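# Press the green lid fully onto the tin

## Task

Push the green lid down onto the tin until it is fully seated and lies flat around its whole rim, and finish with neither arm, gripper or camera cable in contact with the lid.

## Robot and tools

Robot: two arms, left_arm and right_arm, each with six joints and a two-finger gripper. In every per-joint list the order is waist, shoulder, elbow, wrist pitch, wrist yaw, wrist roll; go by that order only. Stated joint ranges (rad): waist -2.618 to 3.054, shoulder 0.000 to 3.142, elbow 0.000 to 3.142, wrist pitch -1.571 to 1.571, wrist yaw -1.571 to 1.571, wrist roll -2.094 to 2.094. The true end of any joint may sit up to 0.059 rad either side of these.

Frame: positions and orientations in results use the scene frame. Origin is at table-top height, halfway between the nominal bases of the arms; +z is up, +x points out over the table, and left_arm is on the +y side (arm names do not match image left/right). Actual bases are offset from nominal; a BASES line, if present, gives the calibrated spot. Printed hand position and quaternion (end_effector_position in metres, end_effector_quat_wxyz) can be off by a few centimetres, more when the arm is stretched. The gripper's fingers point along its +z, open and close along its y; the reported point lies between the pads, about 1 cm short of the tips.

Row format (used by both motion tools): one flat list of 14 numbers, each in [-1, 1], always covering both arms: left_arm's six joint values then its opening, then right_arm's six joint values then its opening. Joint values are offsets, not poses: they are added to the Joint targets shown at the start of that action (or move), not to the previous row. A value of 1.0 equals 2.224 rad for waist, shoulder and elbow, and 8.485 rad for the three wrist joints. Sending the same offset again in a new action moves the joint further. Opening is absolute: +1 fully open, -1 closed. To keep a gripper unchanged, resend its current command (0 is a real command). Sending 0 for all of an arm's joints re-commands its current targets.

execute_actions: argument actions is a list of actions; each action is a list of up to 15 rows, one row per 1/30 s step, the last row held to fill 15 steps. An empty list just reports state and images. cameras chooses images: omitted, null or ["all"] for all, [] for none; names are cam_high, cam_left_wrist, cam_right_wrist (each 896x504). An unknown name invalidates the call. An action asking any joint to go more than 0.059 rad beyond its range is rejected for both arms; if the first action fails that check, or any action is malformed, the whole call is rejected. A joint pushed past its real end stops there and the result may say "joint sent to its limit"; absence of that line proves nothing.

move: target is one 14-number row or a list of up to 15 rows; every row's offsets count from the same starting Joint targets. All joints travel in sync, so grippers trace curves; paths take at least 0.5 s and are cut short beyond 10 s total. speed (rad/s, 0.01 to 12.57, default 0.5) caps the fastest-moving joint; one number or one per target. blend (rad) rounds corners between listed targets. opening_speed (at least 0.2 per second on the -1..+1 scale) ramps the fingers gradually; use a low value near 0.2 for gentle closing. blocking=false returns after about 0.5 s while the move continues. Moves do not avoid obstacles or the other arm. The result adds a move: line such as done, off_target (resting more than 0.035 rad from target), moving, held or fault, plus limits=held if steps were withheld. done does not mean no contact.

wait: seconds from 0 to 10; arms hold their last command and any running move continues. stop: brakes a running move (needs room if fast). zoom_image: camera plus region [x0, y0, x1, y1] in pixels from the top-left, at most 504x504, on that camera's latest image. finished_scene: ends the scene permanently; call it only once the lid is seated and the robot is clear.

Results: Joint positions and Joint velocities give one block per arm (rad, rad/s) ending with the finger pad gap (m; 0.094 open). "within noise" means the arm is still. Joint targets are the base for your next offsets. grip_measured reads the opening on the command scale, slightly wide when empty. Joint torques include gravity, carry per-arm offsets and noise, positive toward larger angle; joints 1 to 3 wrap at ±28 N m. Calls with actions list some intermediate step positions. "joint command not followed" means a clearance check altered targets. Tool commands shows current gripper commands.

Limits of motion: each joint target can lead its measured angle by at most 0.339 rad (first three) or 2.2 rad (wrists) per step; targets putting the gripper over 200 mm from where it is are scaled back, so big moves need several actions. Tiny turns may not start. If an arm is blocked by the lid, it keeps pushing; command its targets back past its measured positions to release.

Cautions: press the lid down with moderate, slow force; fast contact or a target far beyond the contact surface presses very hard. Do not let the tin or lid leave the table. Never let the arms collide or a gripper clamp the other arm's fingers, which can end the scene. Stretched, loaded or stalled arms heat up: MOTOR HOT appears at 75 °C, at 90 °C the arm folds and goes idle, at 100 °C it goes limp. Loose objects may occasionally be nudged by outside forces. The simulation keeps running while you plan. Finally lift the gripper fully off the lid; a cable resting on it counts as touching.

Each tool is called after "Request:" as name(argument=value, ...) on one line, values as JSON.

## Session

Request:
execute_actions(actions=[])

Scene clock: 0.00 s.
left_arm: end_effector_position=(+0.3933, +0.3700, +0.1147) grip_measured=+1.000 end_effector_quat_wxyz=(+0.607, -0.110, +0.785, +0.048) | right_arm: end_effector_position=(+0.3619, -0.2191, +0.1631) grip_measured=+1.000 end_effector_quat_wxyz=(+0.625, +0.013, +0.779, -0.051)
Joint positions: left_arm=[0.02 1.553 0.335 0.952 -0.21 -0.118 0.094] | right_arm=[0.131 1.548 0.342 0.986 0.212 -0.018 0.094]
Joint velocities: within noise
Joint torques (N m): no reading
Motor temperatures (°C): left_arm=[30 41 44 38 30 29 32] | right_arm=[32 48 40 42 26 34 29]
Heat: left arm: 44 °C; right arm: 48 °C.
Joint targets: left_arm=[0.020 1.549 0.338 0.942 -0.211 -0.118] | right_arm=[0.131 1.538 0.350 0.992 0.214 -0.018]
Tool commands: left_gripper/opening=+1.0 right_gripper/opening=+1.0

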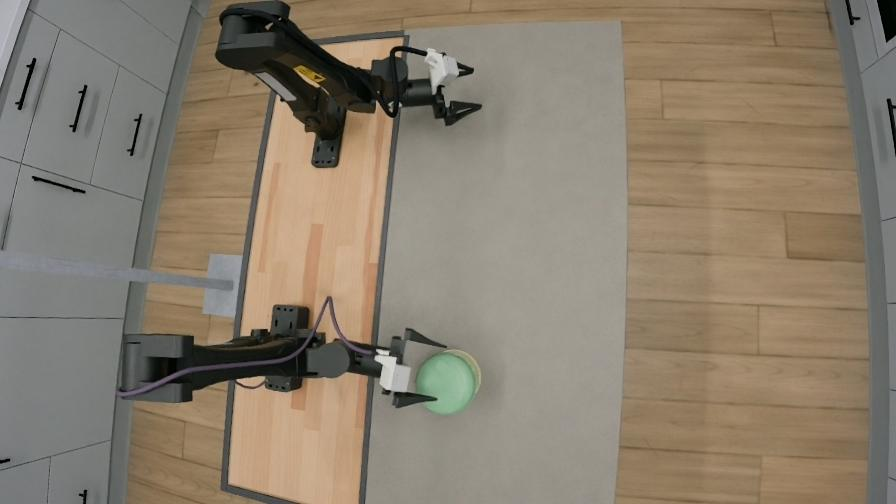

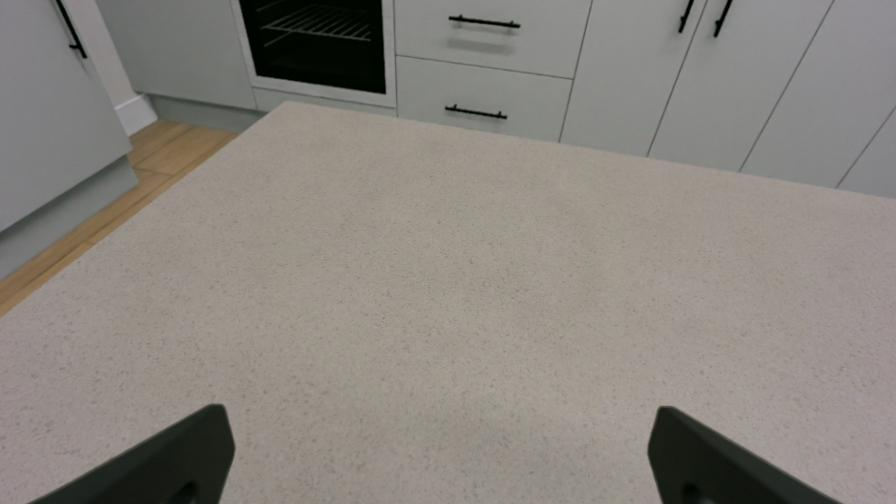

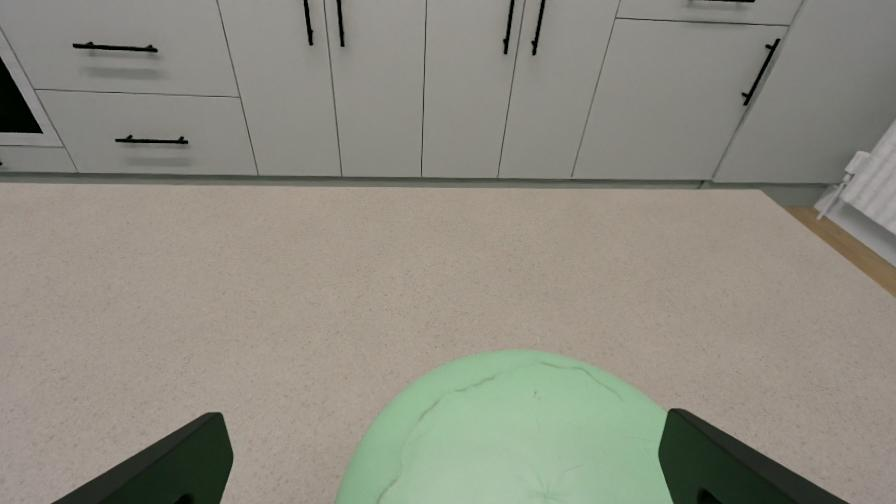

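Request:
zoom_image(camera="cam_high", region=[360, 300, 540, 440])

Scaled by 2.800.

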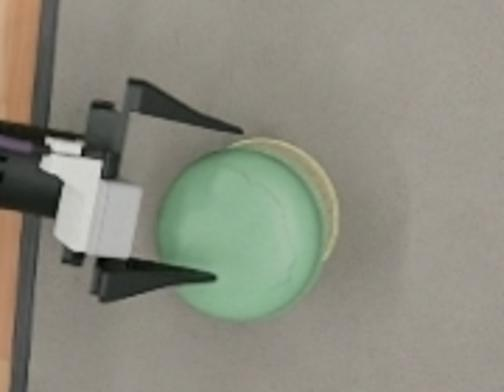

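Request:
move(target=[[0,0,0,0,0,0,1,0,-0.006,0.43,0,0,0,1],[0,0,0,0,0,0,1,0,-0.006,0.43,-0.233,-0.025,0,-1]], speed=1.2, blend=0.2)

Scene clock: 8.47 s.
left_arm: end_effector_position=(+0.3933, +0.3700, +0.1147) grip_measured=+1.000 end_effector_quat_wxyz=(+0.607, -0.110, +0.785, +0.048) | right_arm: end_effector_position=(+0.3097, -0.1892, +0.1865) grip_measured=-0.986 end_effector_quat_wxyz=(+0.172, -0.067, +0.983, +0.004)
Joint positions: left_arm=[0.02 1.553 0.335 0.952 -0.21 -0.118 0.094] | right_arm=[0.131 1.538 1.283 -0.97 0.009 -0.019 0.001]
Joint velocities: within noise
Joint torques (N m): left_arm=[-0.01 -6.52 6.91 1.74 -0.03 0] | right_arm=[0.02 -8.64 7.45 0.86 -0.05 0.01]
Motor temperatures (°C): left_arm=[30 43 45 39 29 29 32] | right_arm=[32 49 41 44 26 34 29]
Heat: left arm: 45 °C; right arm: 49 °C.
Joint targets: left_arm=[0.020 1.549 0.338 0.942 -0.211 -0.118] | right_arm=[0.131 1.525 1.306 -0.985 0.002 -0.019]
move: done

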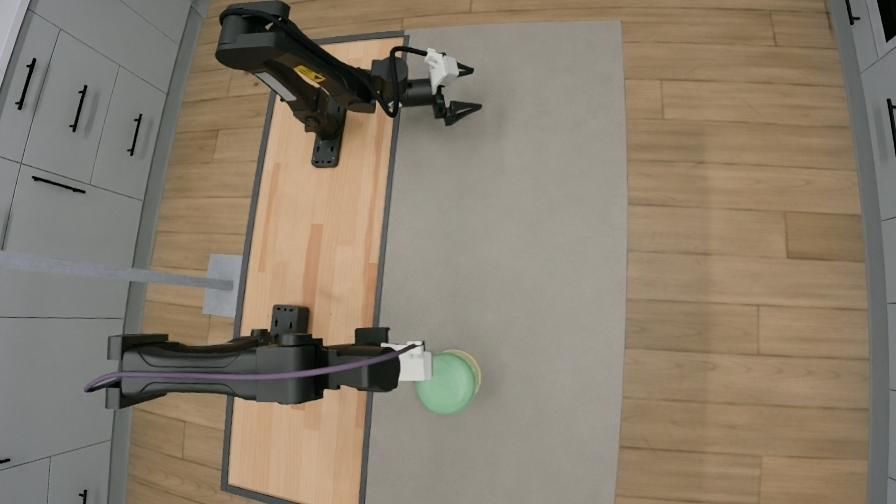

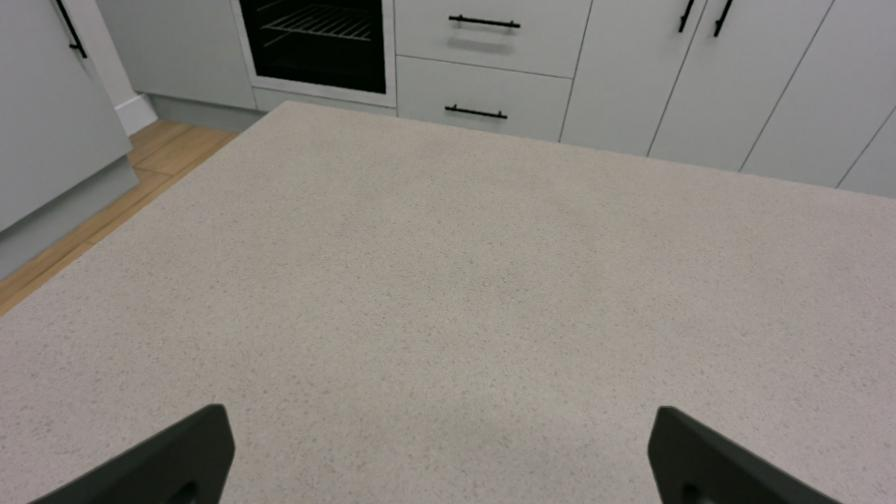

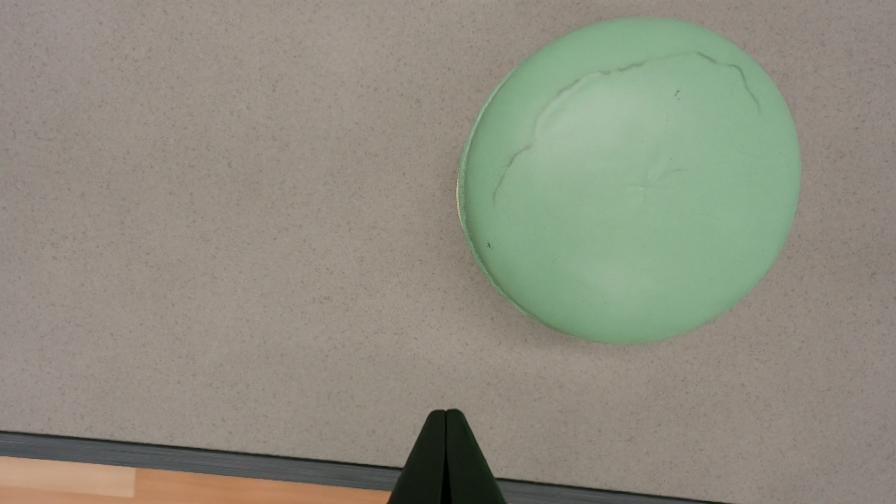

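Request:
move(target=[-0.279,0.265,0.338,-0.011,0.113,0.014,-1,0,0,0,0,0,0,-1], speed=1)

Scene clock: 13.40 s.
left_arm: end_effector_position=(+0.3599, -0.0741, +0.1320) grip_measured=-0.973 end_effector_quat_wxyz=(+0.477, +0.436, +0.615, -0.452) | right_arm: end_effector_position=(+0.3095, -0.1891, +0.1864) grip_measured=-0.986 end_effector_quat_wxyz=(+0.172, -0.067, +0.983, +0.004)
Joint positions: left_arm=[-0.604 2.108 1.064 0.856 0.743 -0.013 0.001] | right_arm=[0.131 1.538 1.283 -0.971 0.009 -0.019 0.001]
Joint velocities: within noise
Joint torques (N m): left_arm=[0.32 -10.24 9.87 1.64 0.15 0.16] | right_arm=[0.01 -8.69 7.62 0.87 -0.06 -0.03]
Motor temperatures (°C): left_arm=[30 44 45 40 29 29 32] | right_arm=[32 50 42 43 26 34 30]
Heat: left arm: 45 °C; right arm: 50 °C.
Joint targets: left_arm=[-0.600 2.139 1.090 0.849 0.748 0.001] | right_arm=[0.131 1.525 1.306 -0.984 0.001 -0.019]
move: done

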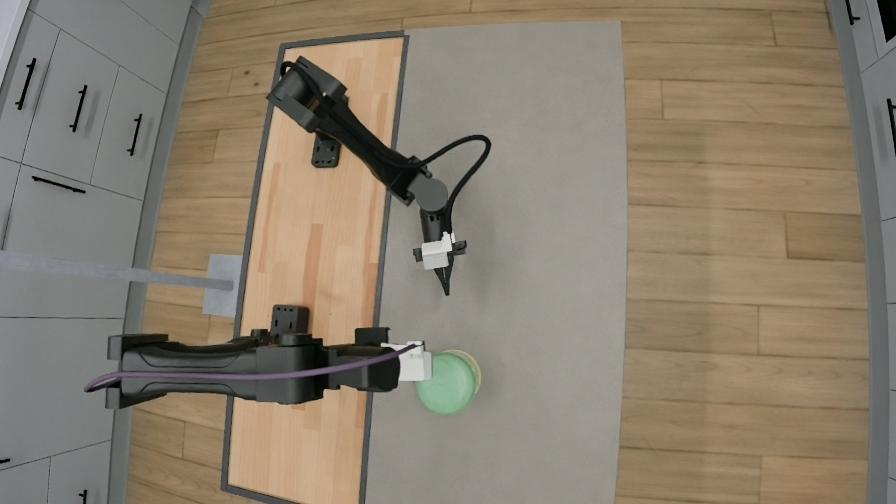

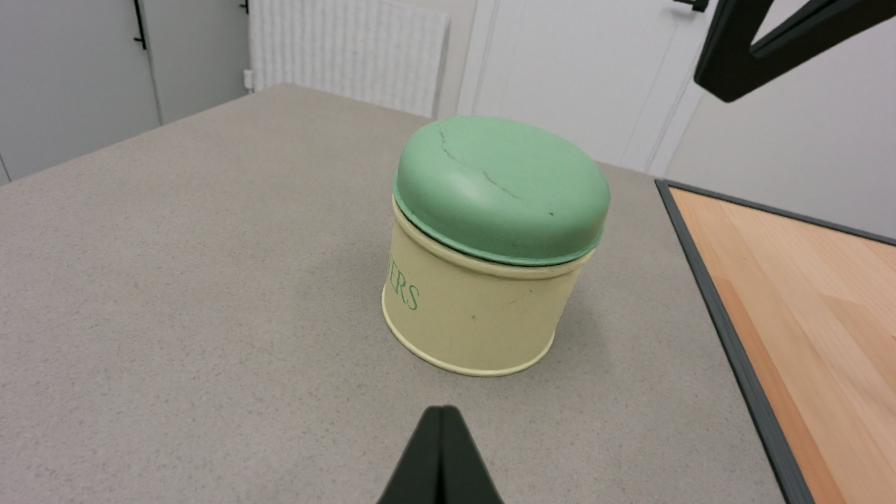

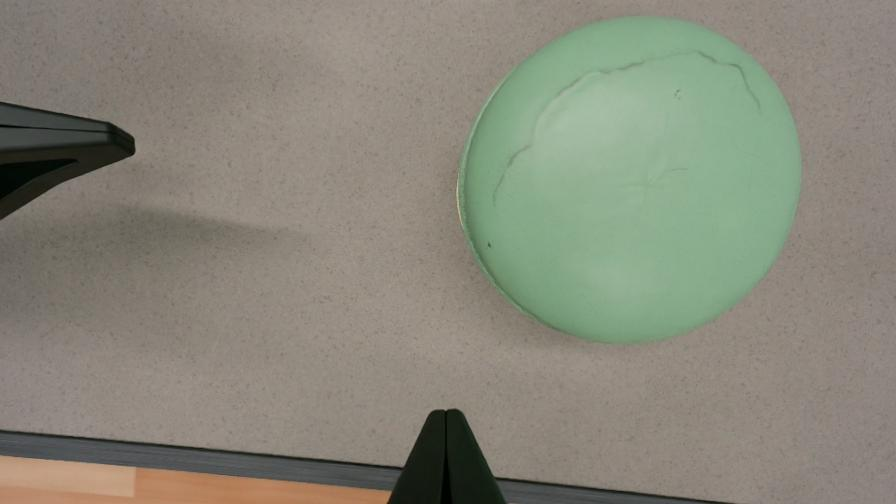

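Request:
zoom_image(camera="cam_left_wrist", region=[360, 90, 640, 390])

Scaled by 1.680.

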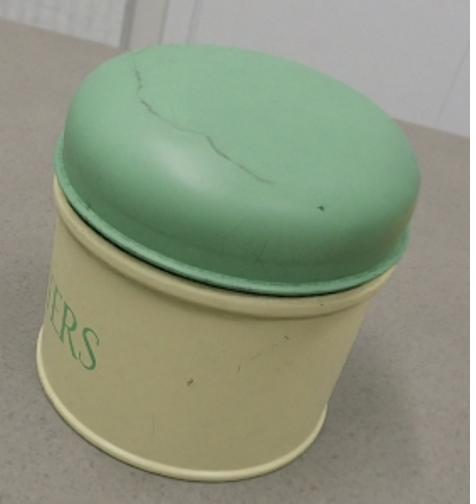

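Request:
move(target=[0,0,0,0,0,0,-1,-0.081,0.300,0.4056,-0.0626,0,0.002,-0.1], speed=0.8)

Request:
zoom_image(camera="cam_left_wrist", region=[300, 0, 720, 400])

Scene clock: 19.27 s.
left_arm: end_effector_position=(+0.3598, -0.0741, +0.1320) grip_measured=-0.973 end_effector_quat_wxyz=(+0.476, +0.437, +0.615, -0.452) | right_arm: end_effector_position=(+0.3978, -0.2562, +0.1857) grip_measured=-0.102 end_effector_quat_wxyz=(+0.033, +0.026, +0.999, -0.005)
Joint positions: left_arm=[-0.604 2.108 1.064 0.856 0.744 -0.013 0.001] | right_arm=[-0.048 2.187 2.179 -1.497 0.007 -0.008 0.042]
Joint velocities: within noise
Joint torques (N m): left_arm=[0.29 -10.24 9.87 1.63 0.14 0.15] | right_arm=[-0.06 -13.14 7.64 0.23 -0.06 0.07]
Motor temperatures (°C): left_arm=[30 46 46 41 29 29 33] | right_arm=[32 51 42 43 26 34 30]
Heat: left arm: 46 °C; right arm: 51 °C.
Joint targets: left_arm=[-0.600 2.139 1.090 0.849 0.748 0.001] | right_arm=[-0.049 2.192 2.209 -1.516 0.002 -0.001]
move: done

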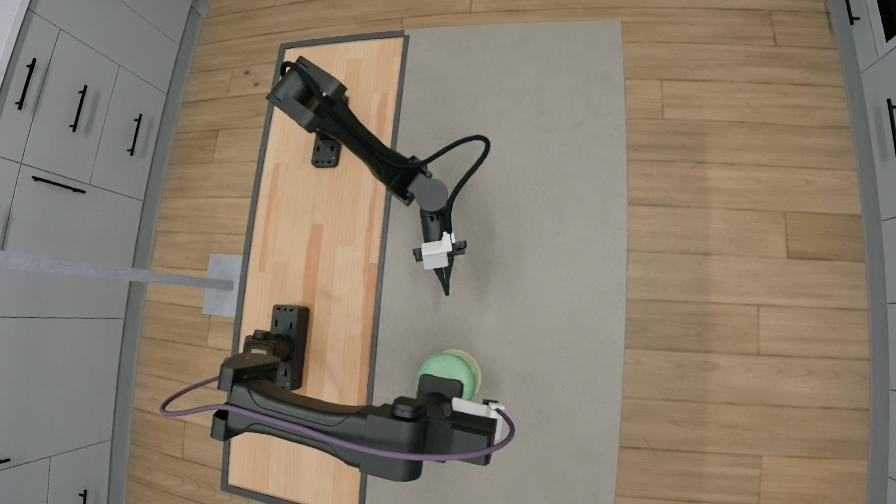

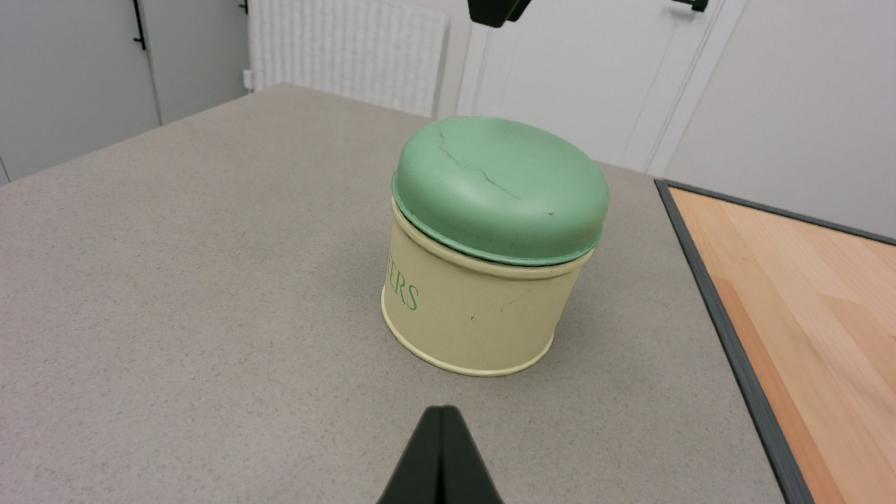

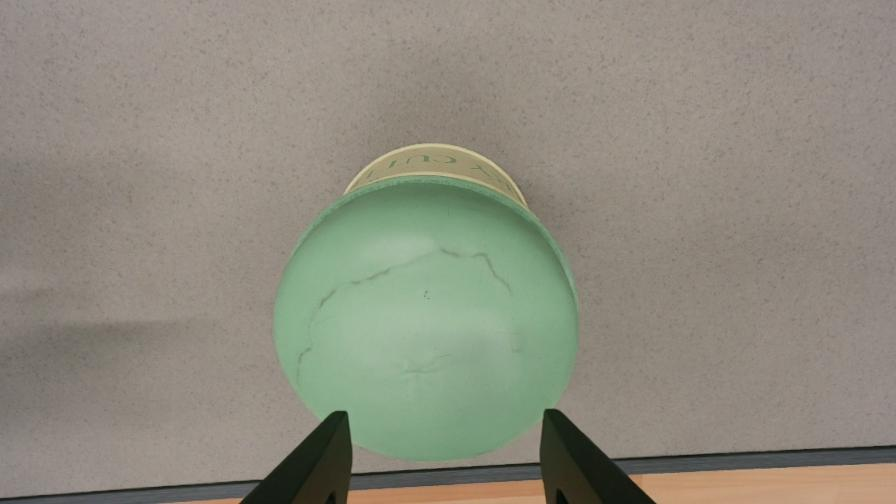

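Scaled by 1.200.

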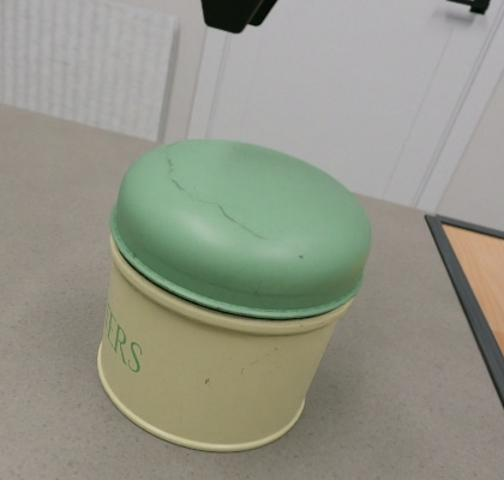

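Request:
move(target=[0,0,0,0,0,0,-1,0.0094,-0.0477,-0.139,0.0243,0,0,-0.1], speed=0.5)

Request:
zoom_image(camera="cam_left_wrist", region=[300, 0, 720, 400])

Scene clock: 23.63 s.
left_arm: end_effector_position=(+0.3598, -0.0741, +0.1320) grip_measured=-0.973 end_effector_quat_wxyz=(+0.476, +0.437, +0.615, -0.452) | right_arm: end_effector_position=(+0.3839, -0.2491, +0.1400) grip_measured=-0.102 end_effector_quat_wxyz=(+0.015, +0.018, +1.000, -0.004)
Joint positions: left_arm=[-0.604 2.108 1.064 0.856 0.744 -0.013 0.001] | right_arm=[-0.033 2.132 1.91 -1.319 0.007 -0.008 0.042]
Joint velocities: within noise
Joint torques (N m): left_arm=[0.31 -10.22 9.88 1.64 0.14 0.15] | right_arm=[0.34 -17.65 4.49 0.44 -0.04 0.06]
Motor temperatures (°C): left_arm=[30 47 47 41 29 29 33] | right_arm=[32 52 42 42 26 34 30]
Heat: left arm: 47 °C; right arm: 52 °C.
Joint targets: left_arm=[-0.600 2.139 1.090 0.849 0.748 0.001] | right_arm=[-0.028 2.086 1.899 -1.310 0.002 -0.002]
move: off_target (right_arm); right_arm: the shoulder is farthest, 0.046 rad from its target

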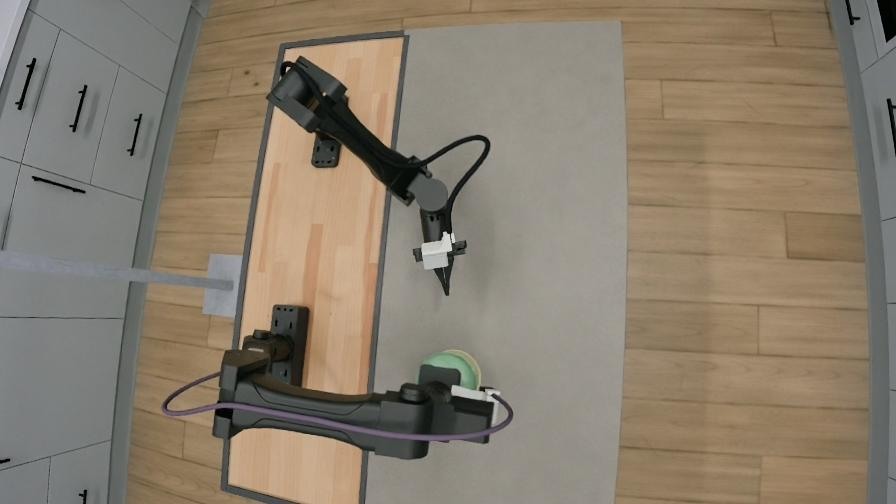

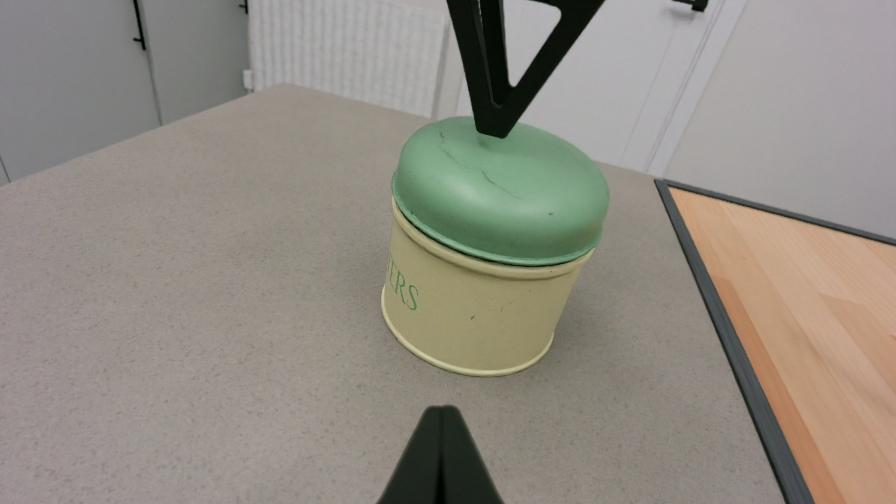

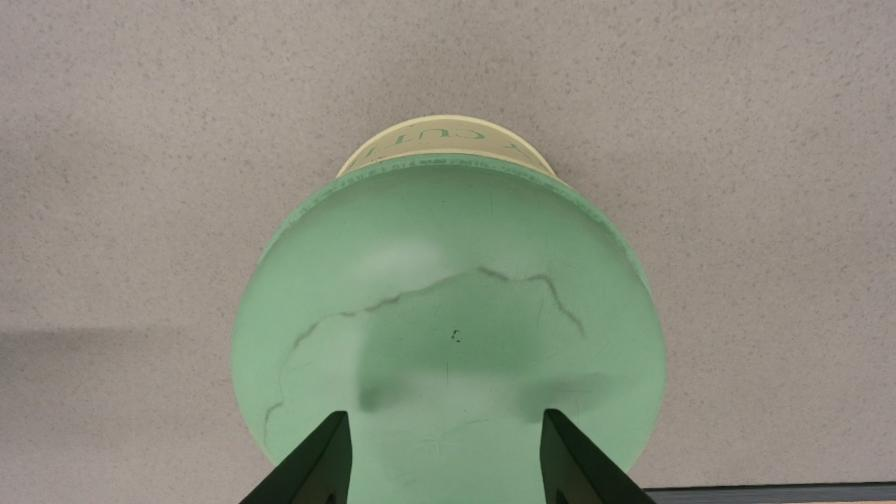

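Scaled by 1.200.

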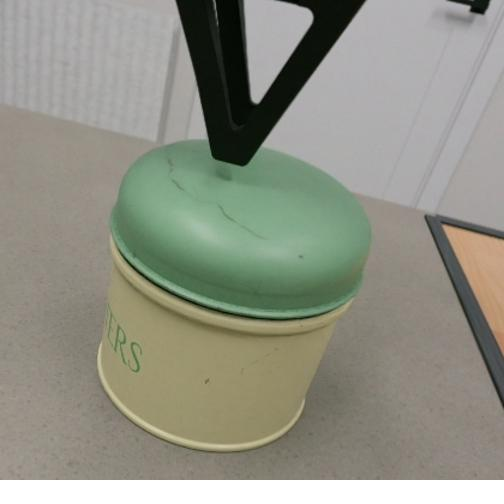

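Request:
move(target=[0,0,0,0,0,0,-1,0,-0.0119,-0.0719,0.0153,0,0,-0.1], speed=0.15)

Request:
zoom_image(camera="cam_left_wrist", region=[340, 60, 660, 390])

Scene clock: 26.37 s.
left_arm: end_effector_position=(+0.3598, -0.0741, +0.1320) grip_measured=-0.973 end_effector_quat_wxyz=(+0.477, +0.437, +0.615, -0.452) | right_arm: end_effector_position=(+0.3803, -0.2489, +0.1268) grip_measured=-0.101 end_effector_quat_wxyz=(+0.036, +0.019, +0.999, -0.005)
Joint positions: left_arm=[-0.604 2.108 1.064 0.856 0.744 -0.013 0.001] | right_arm=[-0.033 2.072 1.764 -1.19 0.007 -0.008 0.042]
Joint velocities: within noise
Joint torques (N m): left_arm=[0.29 -10.24 9.87 1.64 0.14 0.15] | right_arm=[0.47 -13.79 3.69 0.59 -0.06 0.04]
Motor temperatures (°C): left_arm=[30 48 47 41 29 29 33] | right_arm=[32 54 42 42 26 34 30]
Heat: left arm: 48 °C; right arm: 54 °C.
Joint targets: left_arm=[-0.600 2.139 1.090 0.849 0.748 0.001] | right_arm=[-0.028 2.060 1.740 -1.180 0.001 -0.001]
move: done

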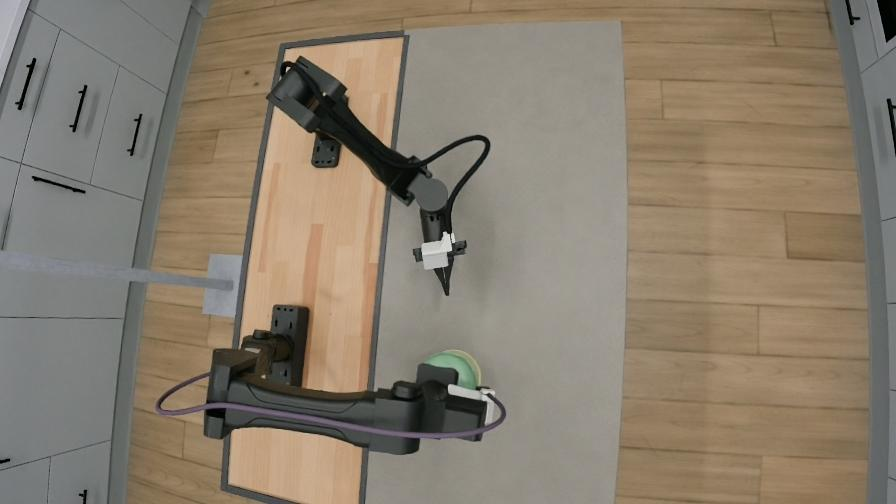

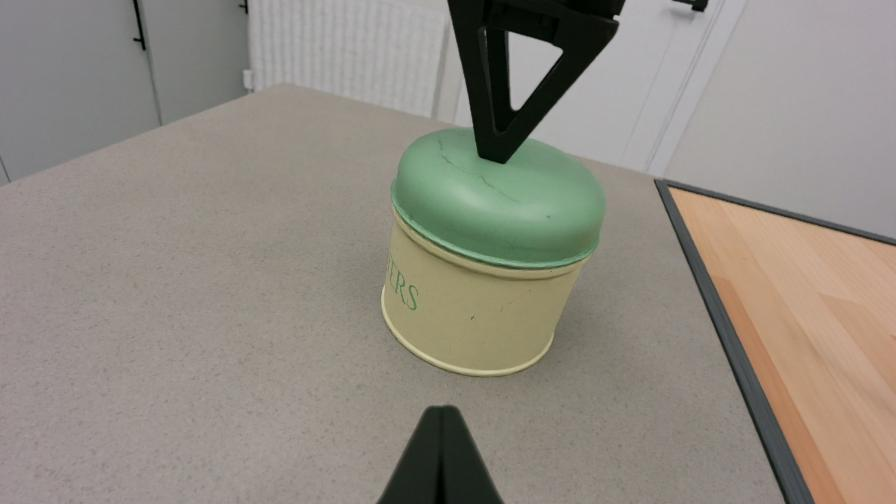

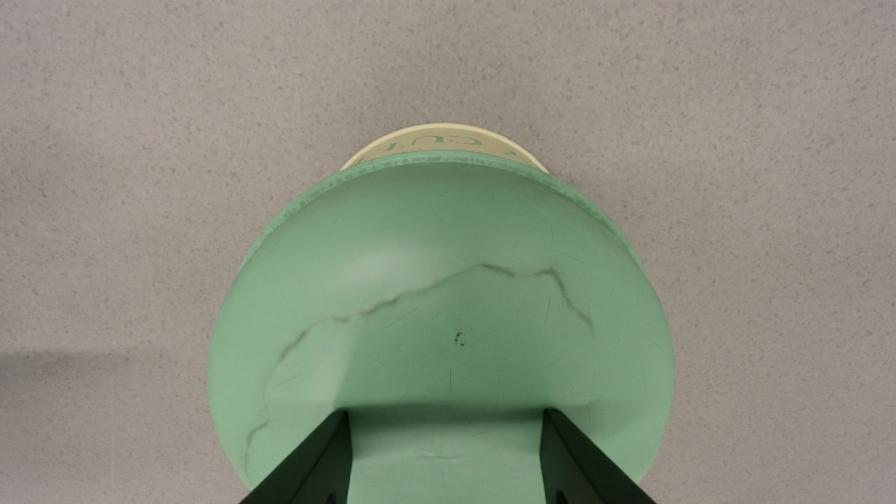

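Scaled by 1.527.

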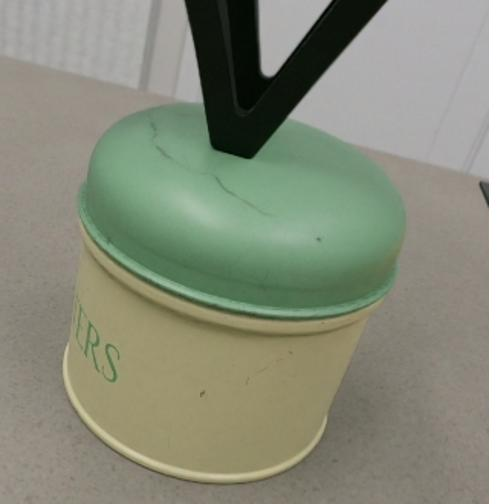

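Request:
move(target=[0,0,0,0,0,0,-1,0,-0.0035,-0.02,0.0048,0,0,-0.1], speed=0.1)

Request:
zoom_image(camera="cam_left_wrist", region=[340, 60, 660, 390])

Scene clock: 27.60 s.
left_arm: end_effector_position=(+0.3598, -0.0741, +0.1320) grip_measured=-0.973 end_effector_quat_wxyz=(+0.477, +0.437, +0.615, -0.452) | right_arm: end_effector_position=(+0.3801, -0.2489, +0.1266) grip_measured=-0.101 end_effector_quat_wxyz=(+0.048, +0.019, +0.999, -0.005)
Joint positions: left_arm=[-0.604 2.108 1.064 0.856 0.744 -0.013 0.001] | right_arm=[-0.033 2.048 1.725 -1.153 0.007 -0.008 0.042]
Joint velocities: within noise
Joint torques (N m): left_arm=[0.31 -10.24 9.88 1.63 0.13 0.15] | right_arm=[0.39 -12.05 3.15 0.68 -0.04 0.04]
Motor temperatures (°C): left_arm=[30 48 47 41 29 29 33] | right_arm=[32 54 42 42 26 34 30]
Heat: left arm: 48 °C; right arm: 54 °C.
Joint targets: left_arm=[-0.600 2.139 1.090 0.849 0.748 0.001] | right_arm=[-0.028 2.052 1.695 -1.139 0.001 -0.001]
move: done

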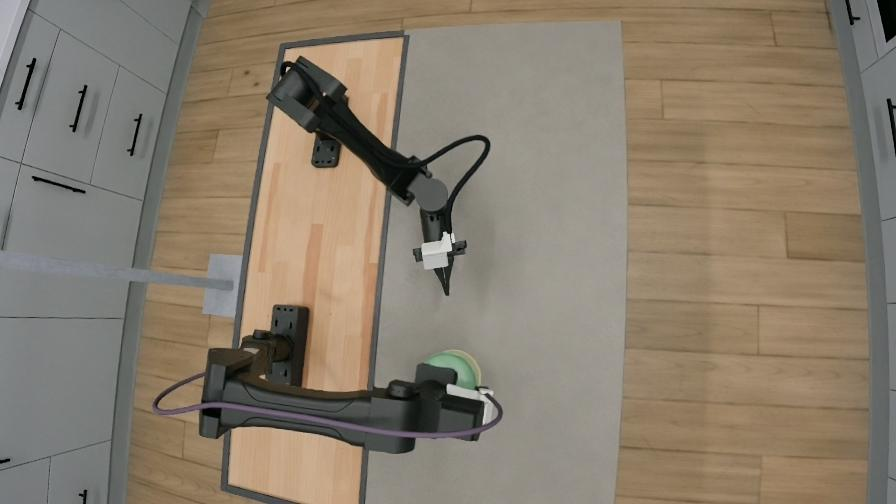

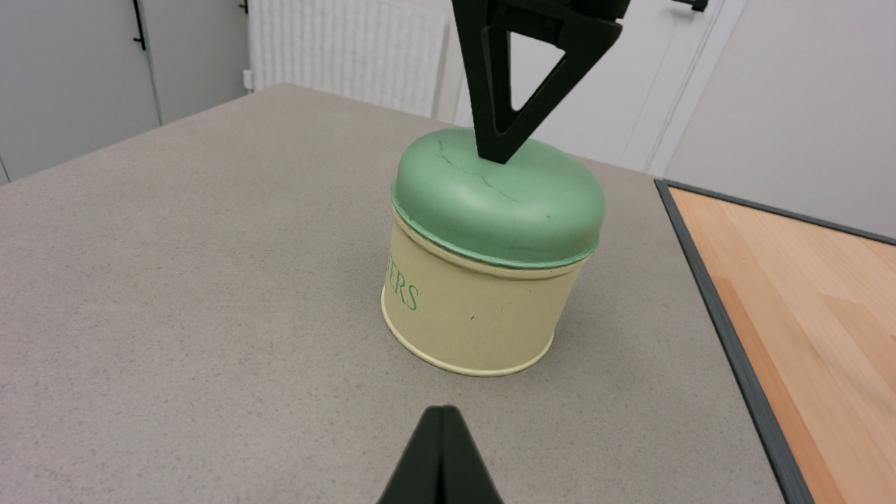

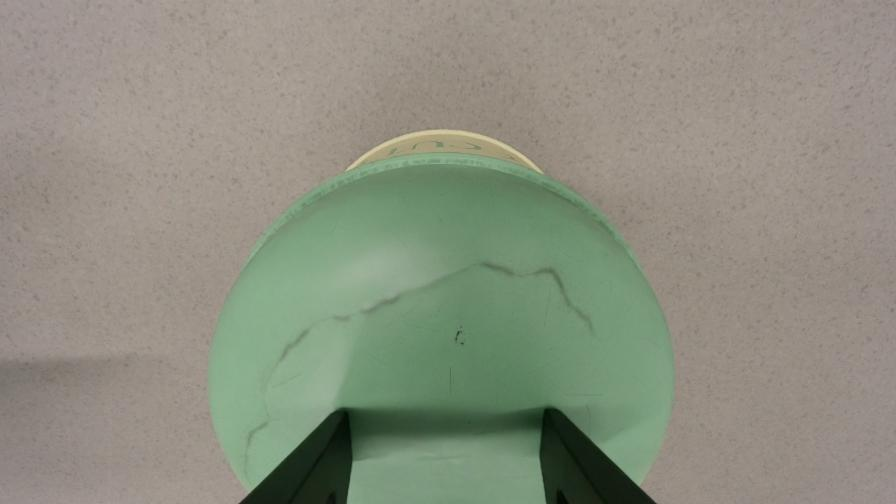

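Scaled by 1.527.

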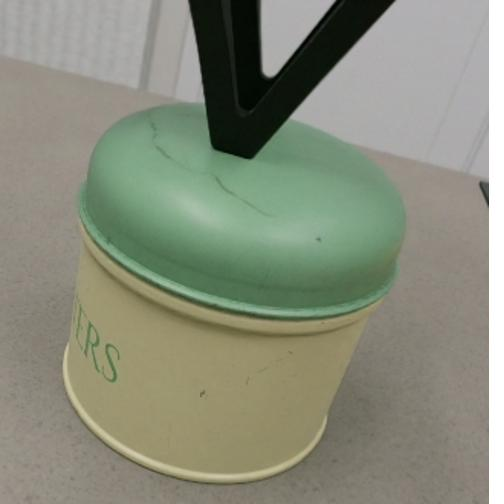

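Request:
move(target=[0,0,0,0,0,0,-1,0,-0.0035,-0.025,0.003,0,0,-0.1], speed=0.1)

Request:
zoom_image(camera="cam_left_wrist", region=[380, 170, 620, 290])

Scene clock: 29.23 s.
left_arm: end_effector_position=(+0.3598, -0.0741, +0.1320) grip_measured=-0.973 end_effector_quat_wxyz=(+0.477, +0.437, +0.615, -0.452) | right_arm: end_effector_position=(+0.3795, -0.2489, +0.1264) grip_measured=-0.101 end_effector_quat_wxyz=(+0.061, +0.019, +0.998, -0.005)
Joint positions: left_arm=[-0.604 2.108 1.064 0.856 0.744 -0.013 0.001] | right_arm=[-0.033 2.019 1.679 -1.109 0.007 -0.008 0.042]
Joint velocities: within noise
Joint torques (N m): left_arm=[0.31 -10.22 9.88 1.63 0.13 0.14] | right_arm=[0.42 -9.83 2.5 0.51 -0.04 0.05]
Motor temperatures (°C): left_arm=[30 49 47 41 29 29 33] | right_arm=[32 54 42 42 26 33 30]
Heat: left arm: 49 °C; right arm: 54 °C.
Joint targets: left_arm=[-0.600 2.139 1.090 0.849 0.748 0.001] | right_arm=[-0.028 2.044 1.640 -1.113 0.001 -0.001]
move: off_target (right_arm); right_arm: the elbow is farthest, 0.040 rad from its target

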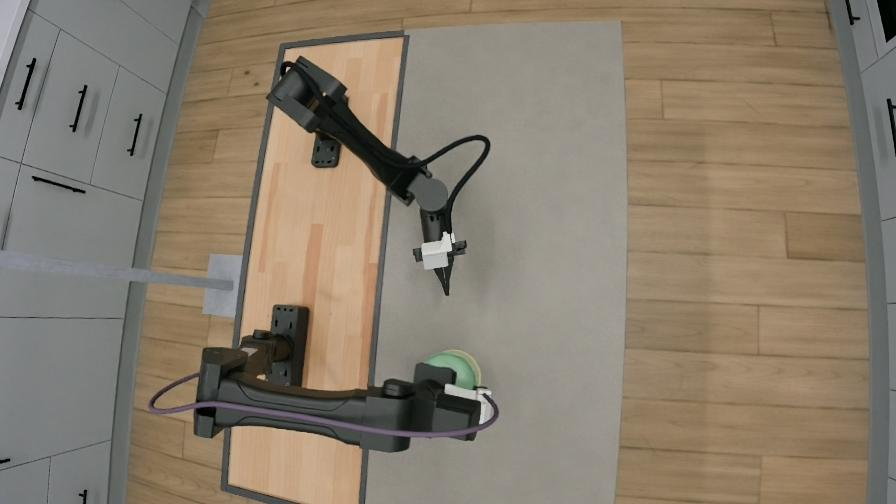

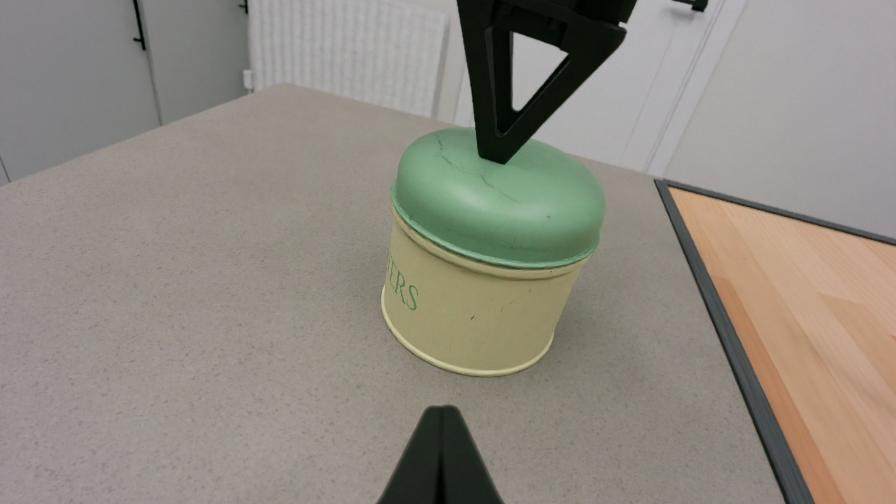

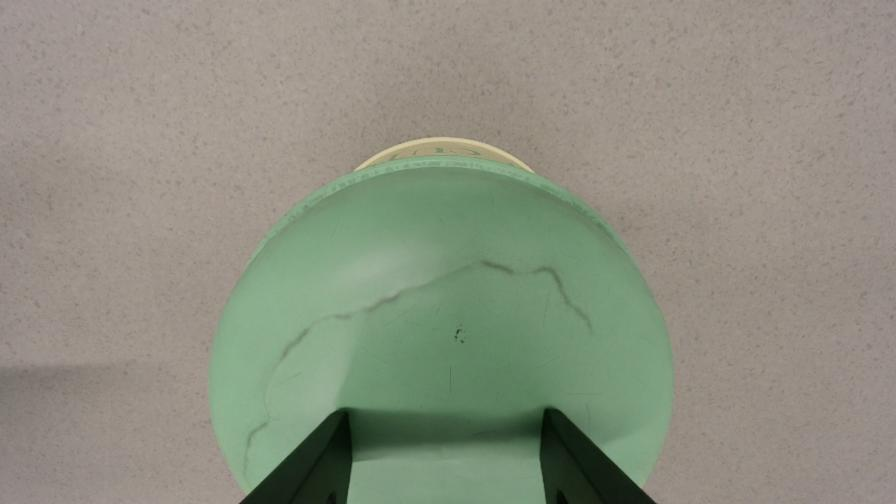

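Scaled by 2.100.

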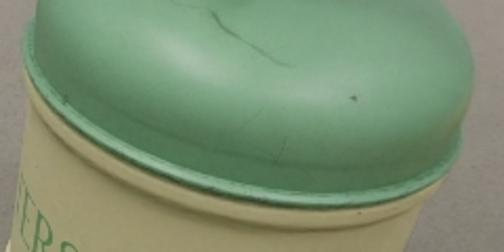

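Request:
move(target=[[0,0,0,0,0,0,-1,0,0.019,0.1165,-0.0232,0,0,-0.1],[0,0,0,0,0,0,-1,0,0.0665,0.2558,-0.0475,0,0,-0.1]], speed=[0.3,0.8], blend=0.05)

Request:
zoom_image(camera="cam_left_wrist", region=[370, 100, 640, 390])

Request:
zoom_image(camera="cam_right_wrist", region=[240, 80, 660, 480])

Scene clock: 32.23 s.
left_arm: end_effector_position=(+0.3598, -0.0741, +0.1320) grip_measured=-0.973 end_effector_quat_wxyz=(+0.477, +0.437, +0.615, -0.452) | right_arm: end_effector_position=(+0.3980, -0.2497, +0.1884) grip_measured=-0.101 end_effector_quat_wxyz=(+0.036, +0.019, +0.999, -0.005)
Joint positions: left_arm=[-0.604 2.108 1.064 0.856 0.744 -0.013 0.001] | right_arm=[-0.033 2.181 2.18 -1.497 0.007 -0.008 0.042]
Joint velocities: within noise
Joint torques (N m): left_arm=[0.31 -10.24 9.87 1.64 0.14 0.15] | right_arm=[0.2 -12.55 7.38 0.25 -0.02 0.04]
Motor temperatures (°C): left_arm=[30 49 48 41 29 29 33] | right_arm=[32 54 42 41 26 33 30]
Heat: left arm: 49 °C; right arm: 54 °C.
Joint targets: left_arm=[-0.600 2.139 1.090 0.849 0.748 0.001] | right_arm=[-0.028 2.192 2.208 -1.517 0.001 -0.001]
move: done

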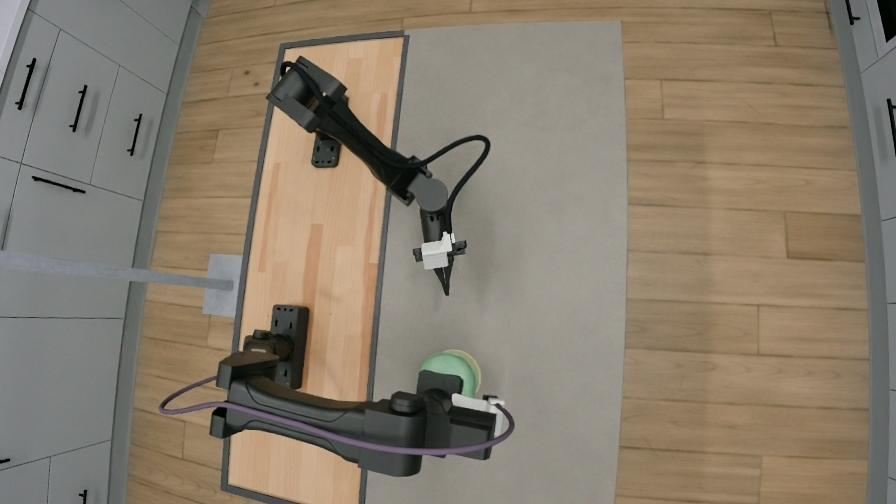

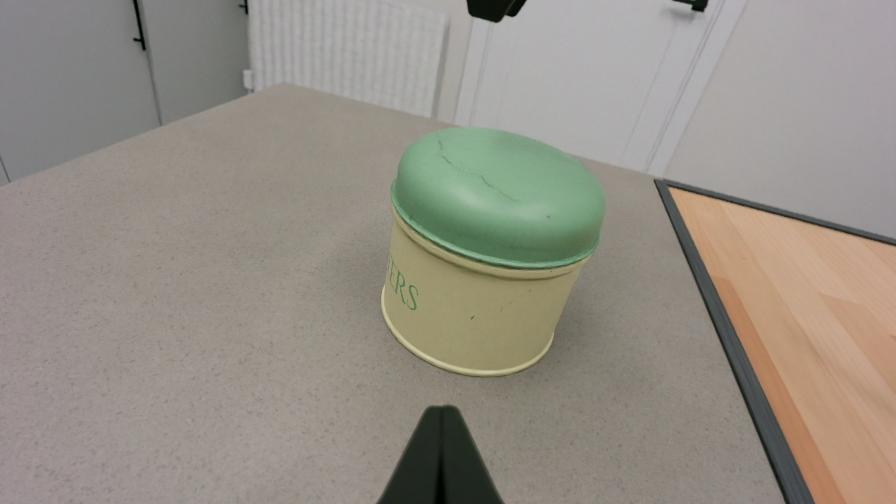

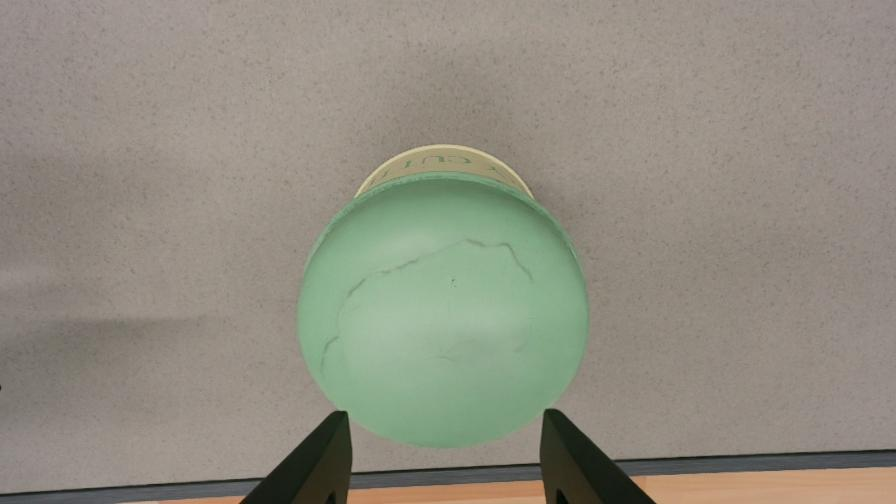

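Scaled by 1.738.

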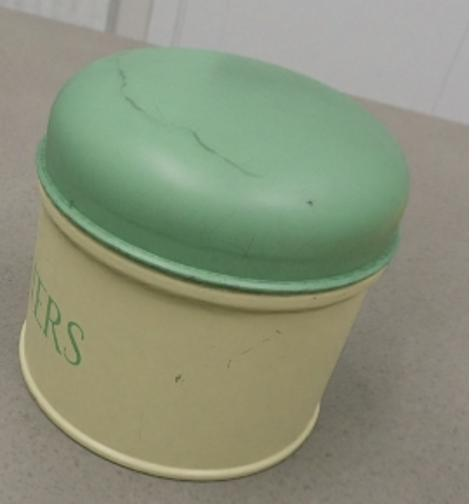

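Scaled by 1.200.

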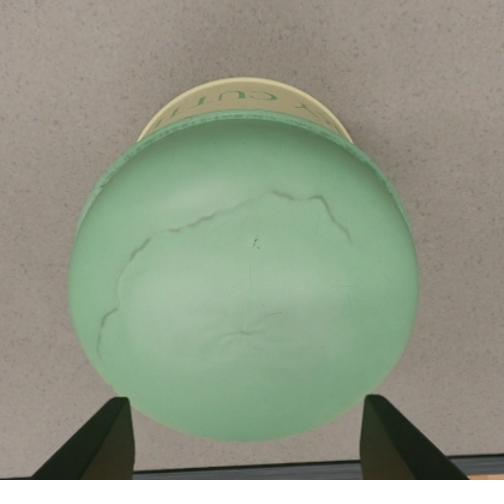

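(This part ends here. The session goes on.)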